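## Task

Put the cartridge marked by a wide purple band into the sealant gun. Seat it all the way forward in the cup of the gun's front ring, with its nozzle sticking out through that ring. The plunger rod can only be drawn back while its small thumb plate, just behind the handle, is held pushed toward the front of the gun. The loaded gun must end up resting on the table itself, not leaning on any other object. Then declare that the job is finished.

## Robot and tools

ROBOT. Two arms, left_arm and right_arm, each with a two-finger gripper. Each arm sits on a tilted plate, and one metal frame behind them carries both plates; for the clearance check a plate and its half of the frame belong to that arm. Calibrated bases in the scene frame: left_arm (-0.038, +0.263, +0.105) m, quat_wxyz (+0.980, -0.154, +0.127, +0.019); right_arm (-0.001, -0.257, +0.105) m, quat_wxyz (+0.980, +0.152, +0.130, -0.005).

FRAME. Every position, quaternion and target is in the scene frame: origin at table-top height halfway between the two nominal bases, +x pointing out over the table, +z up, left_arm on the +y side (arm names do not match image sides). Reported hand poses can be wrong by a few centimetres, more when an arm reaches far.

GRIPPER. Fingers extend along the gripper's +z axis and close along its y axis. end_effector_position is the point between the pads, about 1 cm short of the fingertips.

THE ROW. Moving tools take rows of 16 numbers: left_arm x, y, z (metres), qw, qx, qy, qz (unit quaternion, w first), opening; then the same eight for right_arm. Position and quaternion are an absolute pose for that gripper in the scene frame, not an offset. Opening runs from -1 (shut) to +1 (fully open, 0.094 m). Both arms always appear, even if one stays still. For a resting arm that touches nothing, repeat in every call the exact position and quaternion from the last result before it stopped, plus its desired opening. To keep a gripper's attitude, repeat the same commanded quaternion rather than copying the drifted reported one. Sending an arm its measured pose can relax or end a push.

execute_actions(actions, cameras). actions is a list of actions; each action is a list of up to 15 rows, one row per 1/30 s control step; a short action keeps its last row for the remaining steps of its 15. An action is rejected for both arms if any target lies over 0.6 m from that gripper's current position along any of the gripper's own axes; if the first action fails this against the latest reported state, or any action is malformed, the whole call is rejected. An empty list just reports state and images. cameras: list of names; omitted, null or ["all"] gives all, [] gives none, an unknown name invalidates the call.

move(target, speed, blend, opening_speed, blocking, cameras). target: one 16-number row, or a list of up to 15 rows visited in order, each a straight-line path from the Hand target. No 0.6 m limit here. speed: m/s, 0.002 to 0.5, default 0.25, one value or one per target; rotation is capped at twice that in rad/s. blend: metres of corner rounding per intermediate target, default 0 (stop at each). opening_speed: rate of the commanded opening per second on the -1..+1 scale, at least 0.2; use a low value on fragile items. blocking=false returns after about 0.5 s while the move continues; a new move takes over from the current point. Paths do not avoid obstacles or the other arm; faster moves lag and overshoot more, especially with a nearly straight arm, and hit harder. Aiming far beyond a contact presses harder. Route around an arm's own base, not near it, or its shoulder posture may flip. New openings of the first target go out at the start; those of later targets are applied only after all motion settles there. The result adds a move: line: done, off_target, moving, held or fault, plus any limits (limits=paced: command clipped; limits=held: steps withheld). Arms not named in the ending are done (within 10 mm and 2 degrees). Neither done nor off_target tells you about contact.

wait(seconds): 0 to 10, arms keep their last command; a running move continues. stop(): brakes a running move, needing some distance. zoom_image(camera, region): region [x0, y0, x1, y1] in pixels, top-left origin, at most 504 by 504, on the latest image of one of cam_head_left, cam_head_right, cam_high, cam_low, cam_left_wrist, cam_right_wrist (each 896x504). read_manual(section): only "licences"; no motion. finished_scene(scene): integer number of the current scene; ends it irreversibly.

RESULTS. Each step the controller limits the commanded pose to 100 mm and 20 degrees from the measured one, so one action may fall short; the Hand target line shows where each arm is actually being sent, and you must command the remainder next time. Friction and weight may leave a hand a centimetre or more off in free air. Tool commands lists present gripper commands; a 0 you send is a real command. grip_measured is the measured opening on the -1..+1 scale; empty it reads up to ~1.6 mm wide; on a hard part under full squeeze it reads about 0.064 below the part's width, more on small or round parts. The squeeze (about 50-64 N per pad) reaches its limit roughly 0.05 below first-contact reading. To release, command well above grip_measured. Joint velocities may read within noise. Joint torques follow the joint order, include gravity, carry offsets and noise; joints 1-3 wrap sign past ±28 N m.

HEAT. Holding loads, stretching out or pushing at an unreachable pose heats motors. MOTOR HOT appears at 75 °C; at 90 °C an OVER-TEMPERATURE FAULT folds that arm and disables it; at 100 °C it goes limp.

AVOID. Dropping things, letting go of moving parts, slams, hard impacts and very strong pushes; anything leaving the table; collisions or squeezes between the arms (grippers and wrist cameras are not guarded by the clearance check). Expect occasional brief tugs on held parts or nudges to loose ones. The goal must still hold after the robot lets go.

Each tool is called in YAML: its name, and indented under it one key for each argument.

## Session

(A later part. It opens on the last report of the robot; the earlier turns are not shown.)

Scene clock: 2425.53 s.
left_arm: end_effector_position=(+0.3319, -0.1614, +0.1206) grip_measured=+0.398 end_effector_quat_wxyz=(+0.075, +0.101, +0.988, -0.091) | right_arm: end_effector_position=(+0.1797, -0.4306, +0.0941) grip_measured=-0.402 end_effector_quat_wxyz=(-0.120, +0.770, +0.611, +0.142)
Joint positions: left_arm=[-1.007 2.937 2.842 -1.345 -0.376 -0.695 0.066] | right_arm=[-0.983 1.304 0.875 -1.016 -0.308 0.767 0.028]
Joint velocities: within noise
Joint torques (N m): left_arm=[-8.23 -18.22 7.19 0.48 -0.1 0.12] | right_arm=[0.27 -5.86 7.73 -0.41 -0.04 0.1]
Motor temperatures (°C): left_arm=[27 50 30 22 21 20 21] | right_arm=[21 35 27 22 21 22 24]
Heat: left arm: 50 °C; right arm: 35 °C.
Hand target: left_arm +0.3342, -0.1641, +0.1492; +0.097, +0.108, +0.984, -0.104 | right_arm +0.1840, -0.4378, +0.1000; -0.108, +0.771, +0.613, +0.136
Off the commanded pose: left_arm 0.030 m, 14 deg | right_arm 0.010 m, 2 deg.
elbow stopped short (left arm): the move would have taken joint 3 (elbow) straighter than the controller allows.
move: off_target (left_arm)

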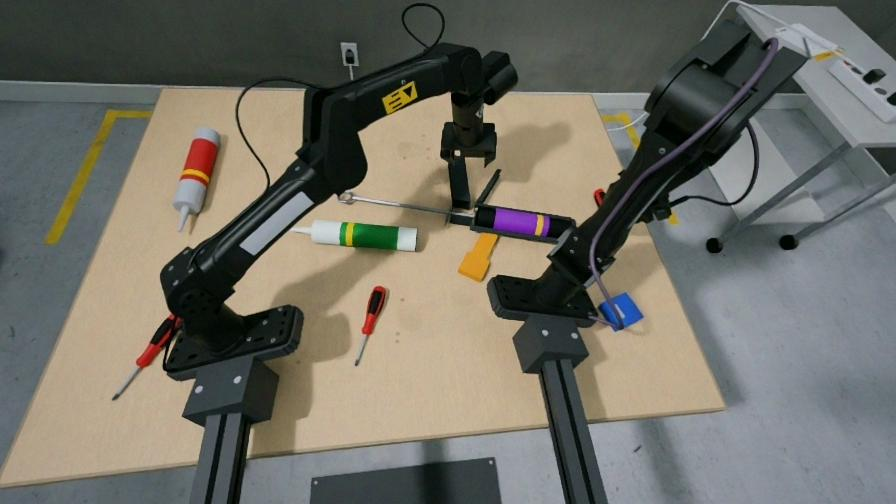

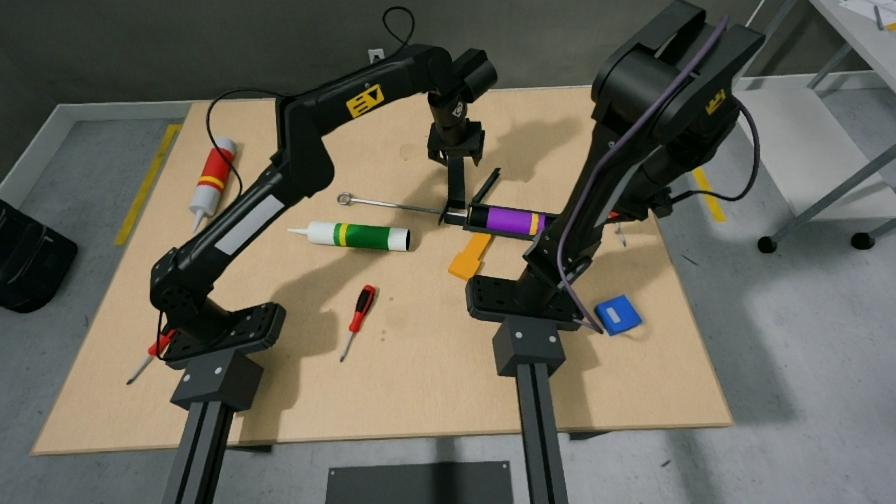

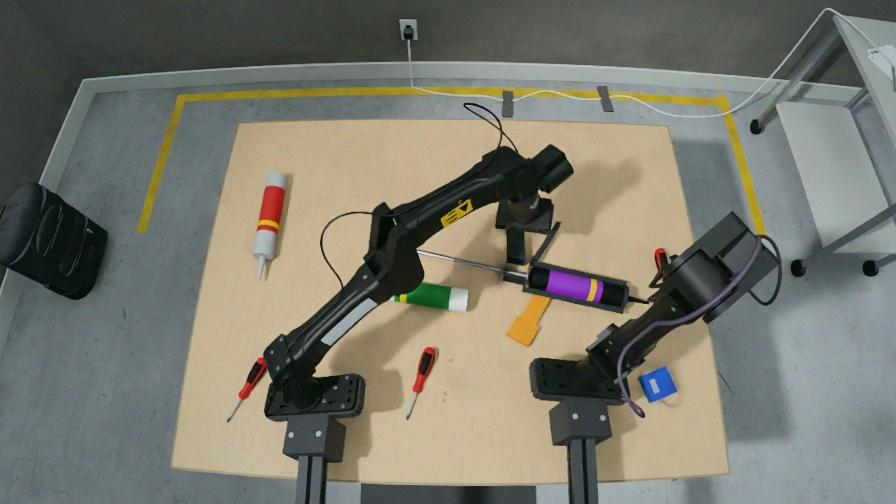

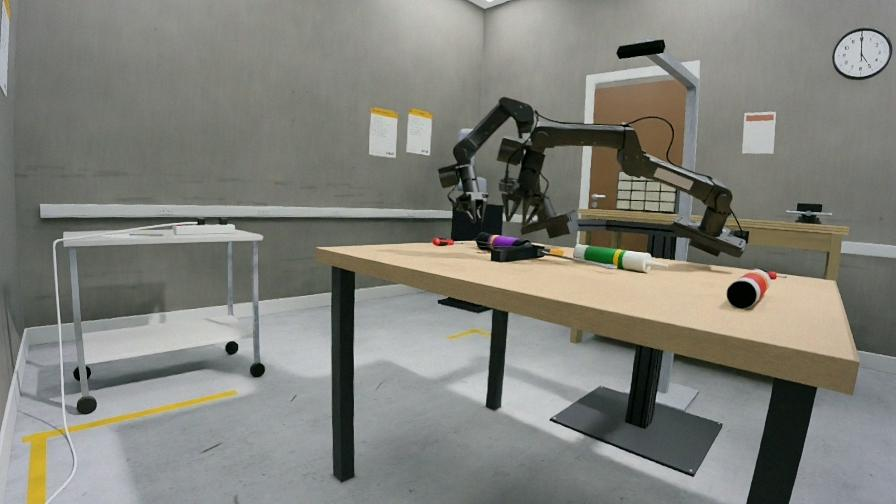

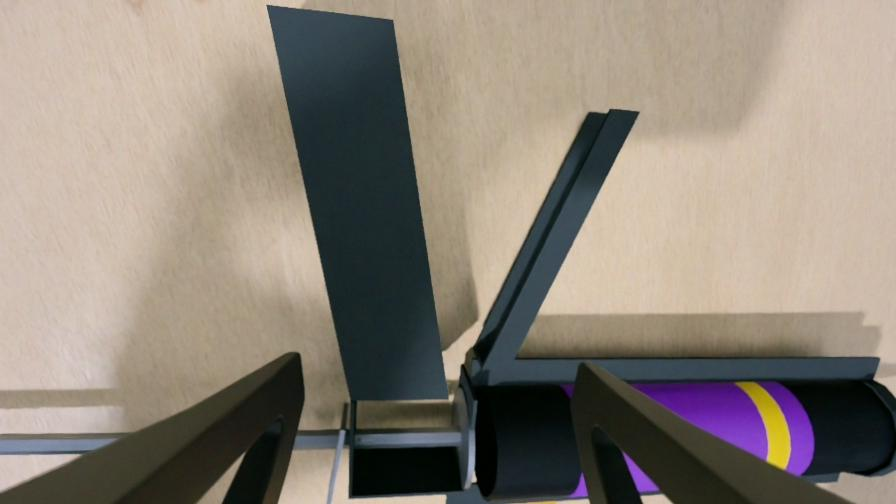

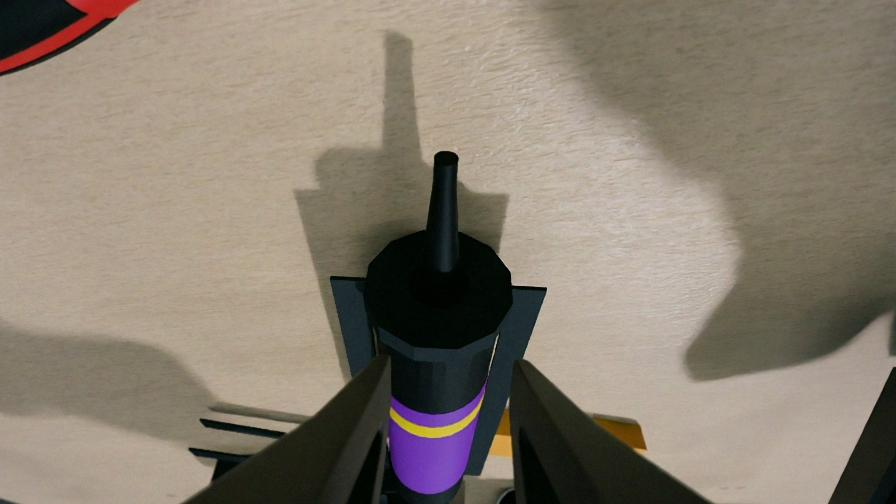

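move:
  target:
    - [0.28,-0.12,0.17,0,0.1106,0.9939,0,0.4,0.184,-0.438,0.12,-0.1081,0.7707,0.6131,0.1359,-0.4]
    - [0.16,-0.12,0.15,0,0.2756,0.9613,0,0.3,0.184,-0.438,0.12,-0.1081,0.7707,0.6131,0.1359,-0.4]
  speed: 0.15
  cameras: ["cam_left_wrist","cam_high","cam_head_right"]

Scene clock: 2458.23 s.
left_arm: end_effector_position=(+0.1621, -0.1188, +0.1383) grip_measured=+0.302 end_effector_quat_wxyz=(-0.007, +0.269, +0.963, +0.013) | right_arm: end_effector_position=(+0.1805, -0.4305, +0.1108) grip_measured=-0.402 end_effector_quat_wxyz=(-0.124, +0.770, +0.609, +0.142)
Joint positions: left_arm=[-1.266 2.575 2.066 -1.313 -0.342 -0.731 0.061] | right_arm=[-0.983 1.277 0.92 -1.097 -0.307 0.768 0.028]
Joint velocities: within noise
Joint torques (N m): left_arm=[-5.98 -15.83 3.92 0.27 0.07 0.12] | right_arm=[-0.06 -6.94 7.98 -0.5 -0.06 0.06]
Motor temperatures (°C): left_arm=[29 65 30 22 21 20 20] | right_arm=[21 36 28 22 21 22 24]
Heat: left arm: 65 °C; right arm: 36 °C.
Hand target: left_arm +0.1599, -0.1199, +0.1497; +0.000, +0.276, +0.961, +0.000 | right_arm +0.1840, -0.4378, +0.1198; -0.108, +0.771, +0.613, +0.136
Off the commanded pose: left_arm 0.012 m, 2 deg | right_arm 0.012 m, 2 deg.
elbow stopped short (left arm): the move would have taken joint 3 (elbow) straighter than the controller allows.
move: off_target (left_arm, right_arm); target 2's new opening was sent with left_arm's hand 0.012 m and 2 deg from that target
Images, in order (width x height): cam_head_right 896x504, cam_high 896x504, cam_left_wrist 896x504.

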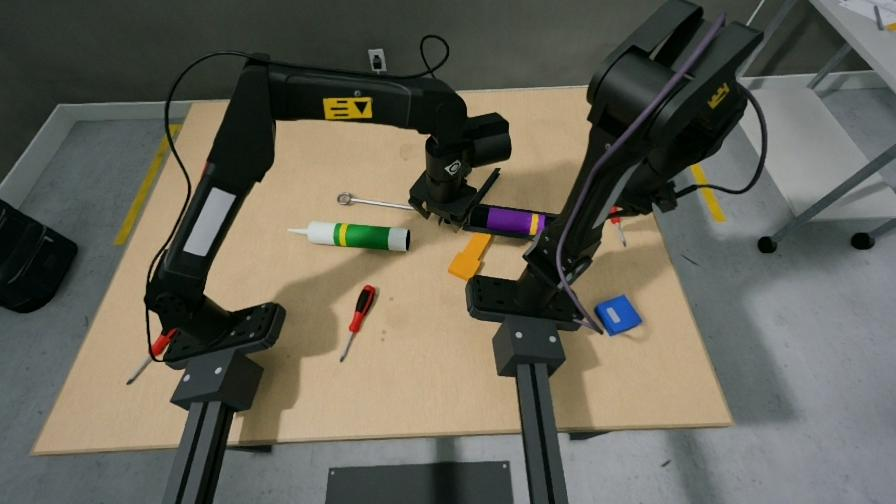

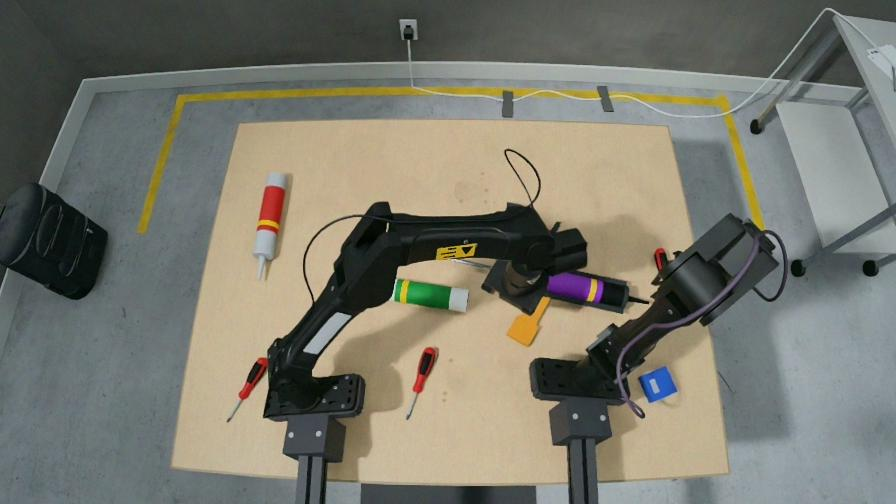

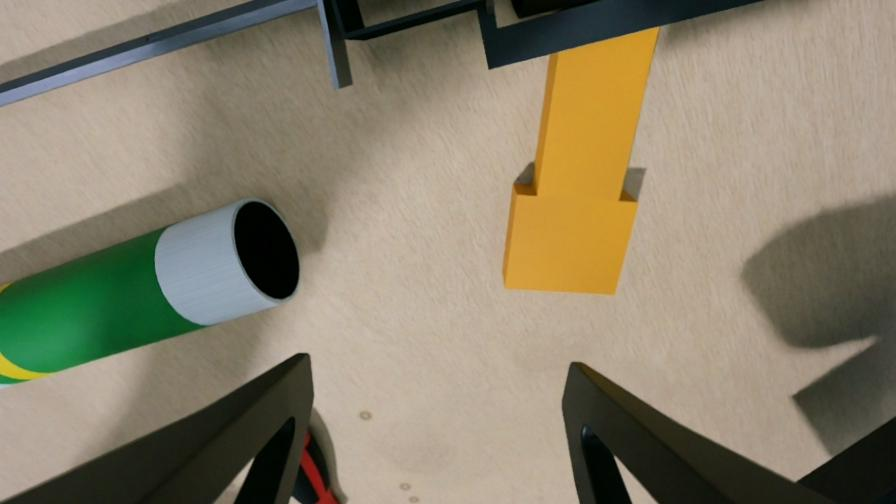

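move:
  target:
    - [0.150,-0.185,0.08,0,0.2924,0.9563,0,0.3,0.184,-0.438,0.12,-0.1081,0.7707,0.6131,0.1359,-0.4]
    - [0.150,-0.185,0.032,0,0.2924,0.9563,0,0.3,0.184,-0.438,0.12,-0.1081,0.7707,0.6131,0.1359,-0.4]
  speed: 0.12
  cameras: ["cam_left_wrist"]

Scene clock: 2473.67 s.
left_arm: end_effector_position=(+0.1522, -0.1905, +0.0508) grip_measured=+0.302 end_effector_quat_wxyz=(+0.010, +0.287, +0.958, -0.013) | right_arm: end_effector_position=(+0.1804, -0.4304, +0.1108) grip_measured=-0.402 end_effector_quat_wxyz=(-0.124, +0.770, +0.609, +0.142)
Joint positions: left_arm=[-1.266 2.914 2.324 -1.167 -0.341 -0.672 0.061] | right_arm=[-0.983 1.277 0.92 -1.097 -0.307 0.768 0.028]
Joint velocities: within noise
Joint torques (N m): left_arm=[-4.25 -12.34 4.48 0.37 0.02 0.14] | right_arm=[-0.08 -6.94 7.97 -0.5 -0.06 0.05]
Motor temperatures (°C): left_arm=[28 56 28 22 20 20 20] | right_arm=[21 35 28 22 21 22 24]
Heat: left arm: 56 °C; right arm: 35 °C.
Hand target: left_arm +0.1498, -0.1846, +0.0325; +0.000, +0.292, +0.956, +0.000 | right_arm +0.1840, -0.4377, +0.1198; -0.108, +0.771, +0.613, +0.136
Off the commanded pose: left_arm 0.020 m, 2 deg | right_arm 0.012 m, 2 deg.
move: off_target (left_arm, right_arm)
Images, in order (width x height): cam_left_wrist 896x504.

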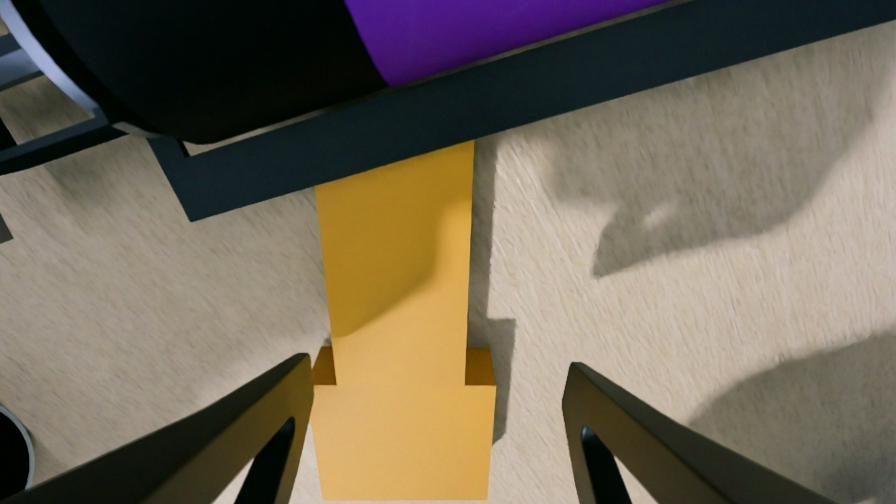

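move:
  target:
    - [0.154,-0.176,0.020,0,0.2924,0.9563,0,0.55,0.184,-0.438,0.12,-0.1081,0.7707,0.6131,0.1359,-0.4]
  speed: 0.08
  cameras: ["cam_left_wrist"]

Scene clock: 2481.33 s.
left_arm: end_effector_position=(+0.1519, -0.1799, +0.0245) grip_measured=+0.548 end_effector_quat_wxyz=(+0.001, +0.290, +0.957, -0.004) | right_arm: end_effector_position=(+0.1804, -0.4304, +0.1108) grip_measured=-0.402 end_effector_quat_wxyz=(-0.124, +0.770, +0.609, +0.142)
Joint positions: left_arm=[-1.241 2.914 2.23 -1.091 -0.341 -0.65 0.073] | right_arm=[-0.983 1.277 0.92 -1.097 -0.307 0.768 0.028]
Joint velocities: within noise
Joint torques (N m): left_arm=[-4.59 -14.8 3.86 0.34 -0.03 0.11] | right_arm=[-0.06 -6.94 7.98 -0.51 -0.05 0.05]
Motor temperatures (°C): left_arm=[27 56 27 22 20 20 20] | right_arm=[21 35 28 22 21 22 24]
Heat: left arm: 56 °C; right arm: 35 °C.
Hand target: left_arm +0.1540, -0.1759, +0.0201; +0.000, +0.292, +0.956, +0.000 | right_arm +0.1839, -0.4378, +0.1198; -0.108, +0.771, +0.613, +0.136
Off the commanded pose: left_arm 0.006 m, 1 deg | right_arm 0.012 m, 2 deg.
move: off_target (right_arm)
Images, in order (width x height): cam_left_wrist 896x504.

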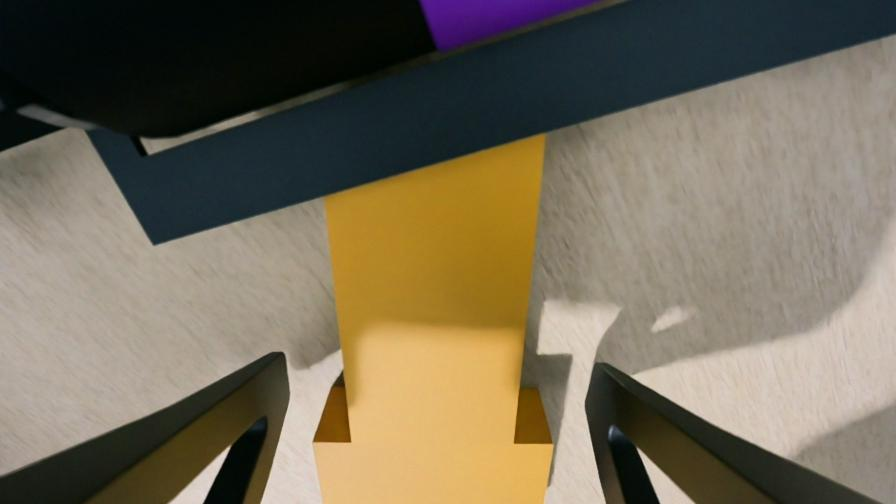

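move:
  target:
    - [0.154,-0.176,0.020,0,0.2924,0.9563,0,-0.3,0.184,-0.438,0.12,-0.1081,0.7707,0.6131,0.1359,-0.4]
    - [0.122,-0.150,0.022,0,0.2924,0.9563,0,-0.3,0.184,-0.438,0.12,-0.1081,0.7707,0.6131,0.1359,-0.4]
  speed: 0.06
  opening_speed: 0.5
  cameras: ["cam_left_wrist"]

Scene clock: 2490.90 s.
left_arm: end_effector_position=(+0.1353, -0.1585, +0.0231) grip_measured=+0.015 end_effector_quat_wxyz=(+0.013, +0.288, +0.958, -0.011) | right_arm: end_effector_position=(+0.1804, -0.4304, +0.1108) grip_measured=-0.402 end_effector_quat_wxyz=(-0.124, +0.770, +0.609, +0.142)
Joint positions: left_arm=[-1.262 2.769 1.924 -0.912 -0.349 -0.666 0.048] | right_arm=[-0.983 1.277 0.92 -1.097 -0.307 0.768 0.028]
Joint velocities: within noise
Joint torques (N m): left_arm=[-6.39 -14.41 2.74 0.12 0.12 -0.2] | right_arm=[-0.06 -6.94 7.99 -0.5 -0.06 0.06]
Motor temperatures (°C): left_arm=[27 57 27 22 20 20 20] | right_arm=[21 35 28 22 21 22 23]
Heat: left arm: 57 °C; right arm: 35 °C.
Hand target: left_arm +0.1225, -0.1500, +0.0219; +0.000, +0.292, +0.956, +0.001 | right_arm +0.1839, -0.4378, +0.1198; -0.108, +0.771, +0.613, +0.136
Off the commanded pose: left_arm 0.016 m, 2 deg | right_arm 0.012 m, 2 deg.
move: off_target (left_arm, right_arm)
Images, in order (width x height): cam_left_wrist 896x504.

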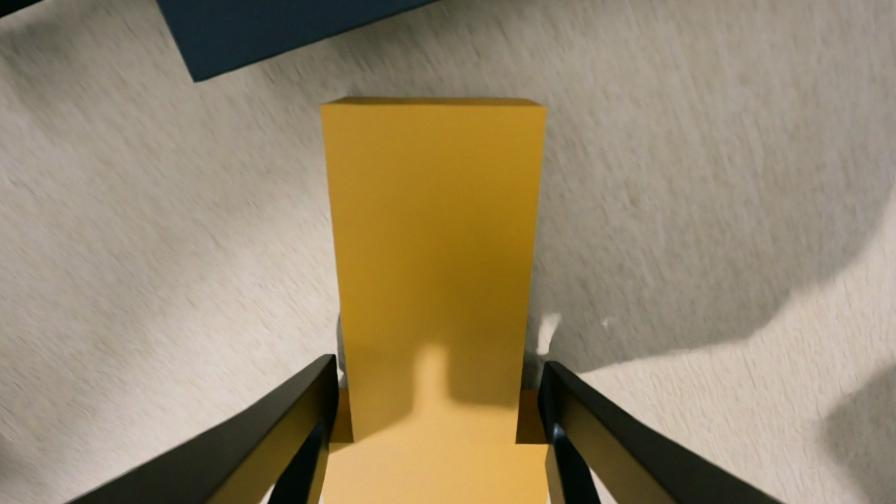

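move:
  target:
    - [0.135,-0.1585,0.022,0,0.2924,0.9563,0,0.5,0.184,-0.438,0.12,-0.1081,0.7707,0.6131,0.1359,-0.4]
    - [0.14,-0.15,0.12,0,0.2924,0.9563,0,0.5,0.184,-0.438,0.12,-0.1081,0.7707,0.6131,0.1359,-0.4]
    - [0.24,-0.08,0.20,0.0214,0.7902,0.6118,-0.0276,0.4,0.2,-0.47,0.15,-0.2382,0.7230,0.5751,0.2995,-0.5]
  speed: 0.15
  opening_speed: 1.0

zoom_image:
  camera: "cam_left_wrist"
  region: [200, 0, 500, 250]

zoom_image:
  camera: "cam_right_wrist"
  region: [400, 50, 680, 330]

zoom_image:
  camera: "cam_high"
  region: [470, 230, 670, 340]

zoom_image:
  camera: "cam_low"
  region: [465, 220, 585, 275]

Scene clock: 2508.10 s.
left_arm: end_effector_position=(+0.2320, -0.0815, +0.1834) grip_measured=+0.402 end_effector_quat_wxyz=(+0.005, +0.794, +0.608, -0.016) | right_arm: end_effector_position=(+0.1970, -0.4646, +0.1471) grip_measured=-0.498 end_effector_quat_wxyz=(-0.226, +0.730, +0.578, +0.286)
Joint positions: left_arm=[-1.13 2.458 2.15 -1.417 -0.337 0.718 0.066] | right_arm=[-1.158 1.651 1.354 -1.554 -0.519 0.436 0.024]
Joint velocities: within noise
Joint torques (N m): left_arm=[-4.33 -15.05 7.05 0.15 0.19 0.12] | right_arm=[-1.1 -6.64 7.36 -1.2 -0.31 -0.04]
Motor temperatures (°C): left_arm=[27 58 27 21 20 20 20] | right_arm=[21 35 28 22 21 22 23]
Heat: left arm: 58 °C; right arm: 35 °C.
Hand target: left_arm +0.2398, -0.0797, +0.1998; +0.022, +0.790, +0.612, -0.027 | right_arm +0.2000, -0.4696, +0.1495; -0.221, +0.731, +0.577, +0.292
Off the commanded pose: left_arm 0.018 m, 2 deg | right_arm 0.007 m, 2 deg.
joint sent to its limit (right arm) — joint 4 (wrist pitch), lower limit. The joint targets still meet the commanded pose.
move: off_target (left_arm); target 3's new opening was sent with left_arm's hand 0.018 m and 2 deg from that target

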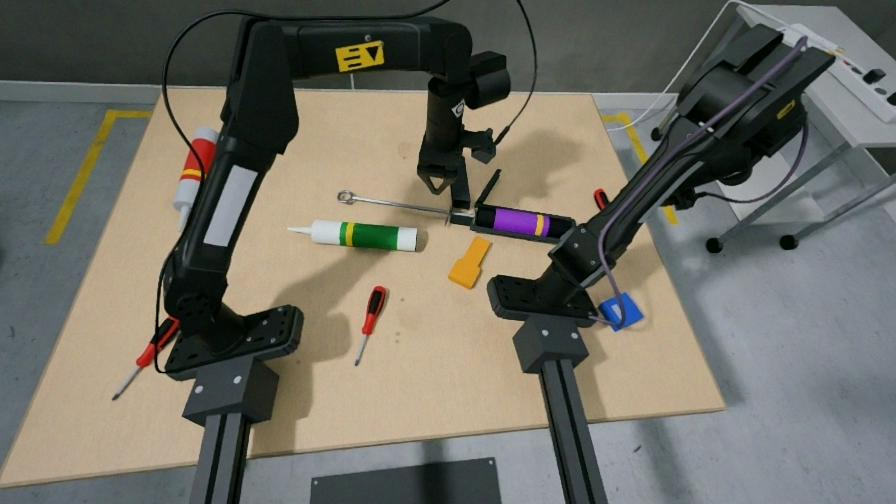

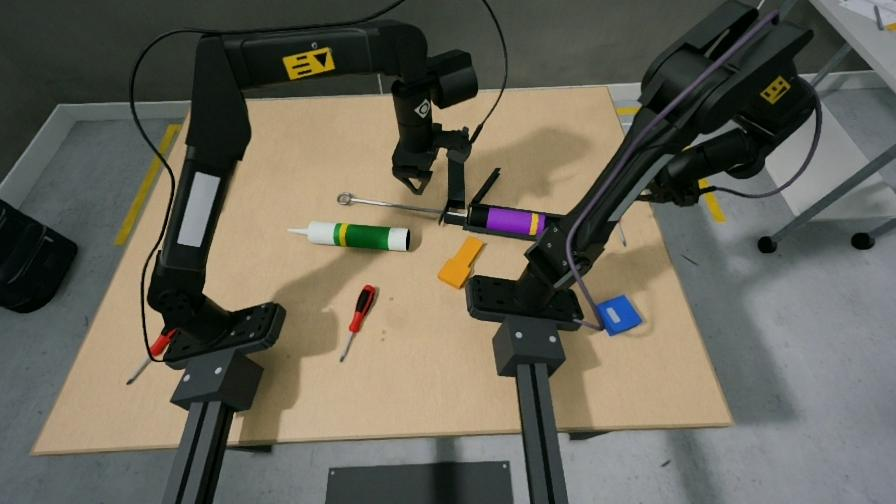

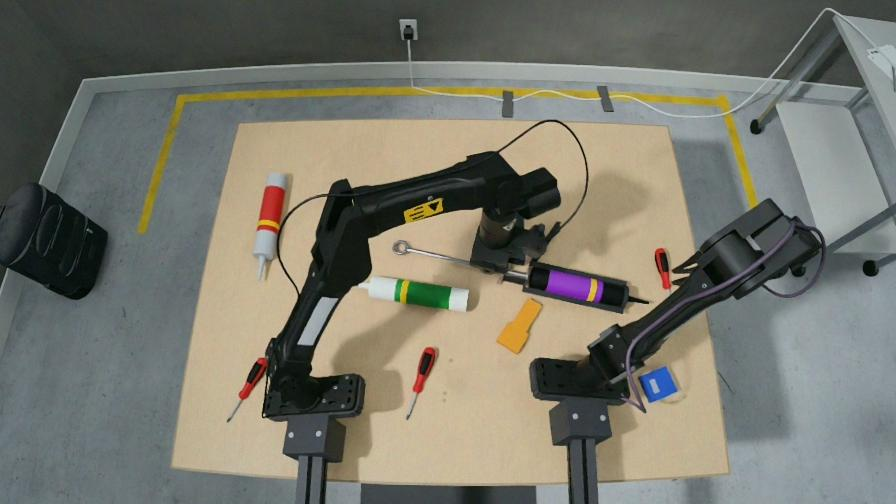

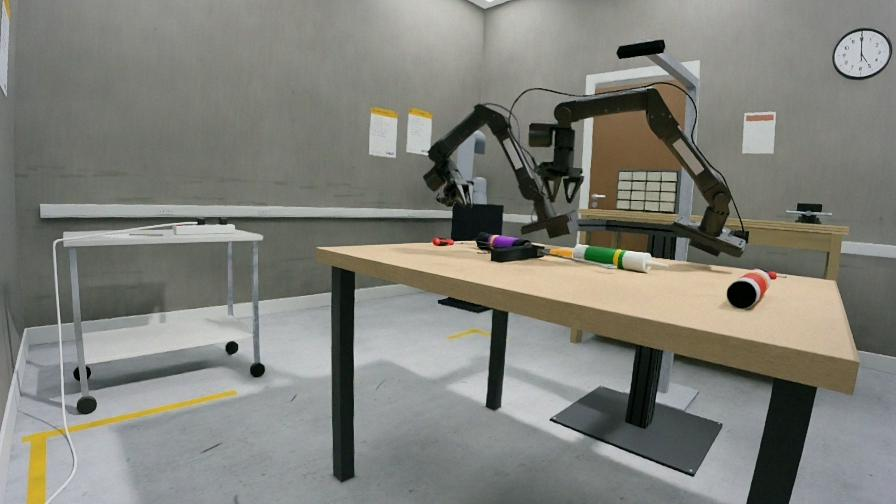

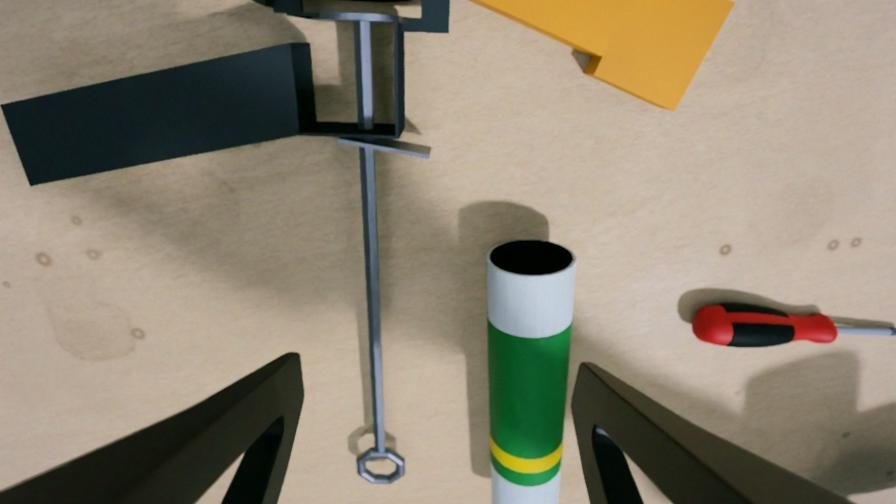

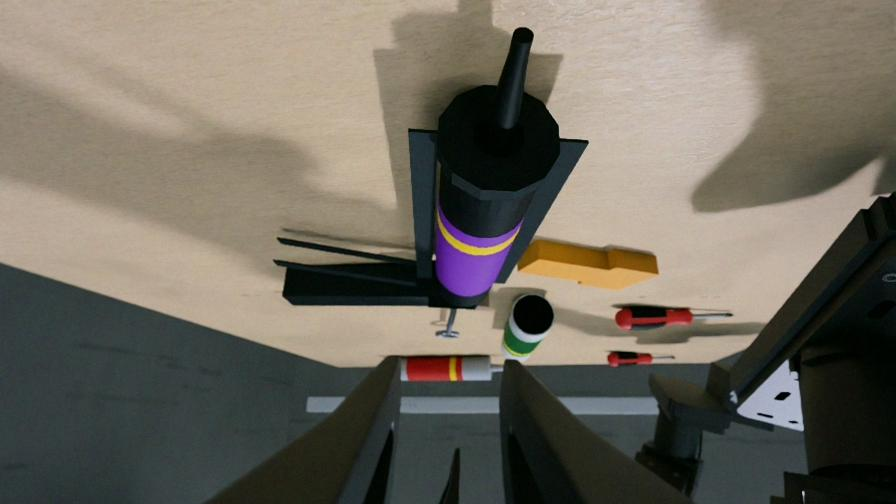

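Scaled by 1.680 from the camera's 896x504 image, which has a finer 1280x720 frame.

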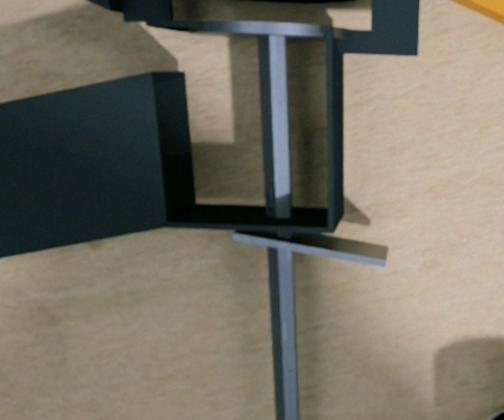

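Scaled by 1.800 from the camera's 896x504 image, which has a finer 1280x720 frame.

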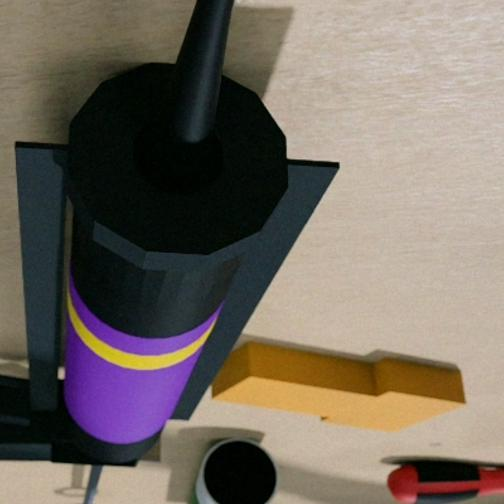

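Scaled by 2.520 from the camera's 896x504 image, which has a finer 1280x720 frame.

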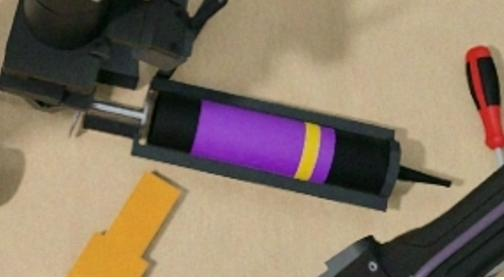

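Scaled by 4.200 from the camera's 896x504 image, which has a finer 1280x720 frame.

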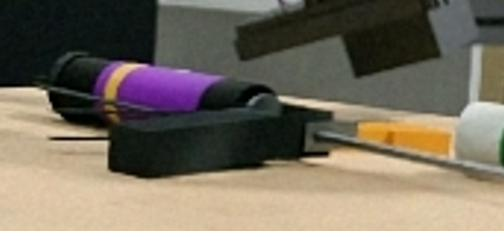

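finished_scene:
  scene: 2

The scene is finished: the task was done.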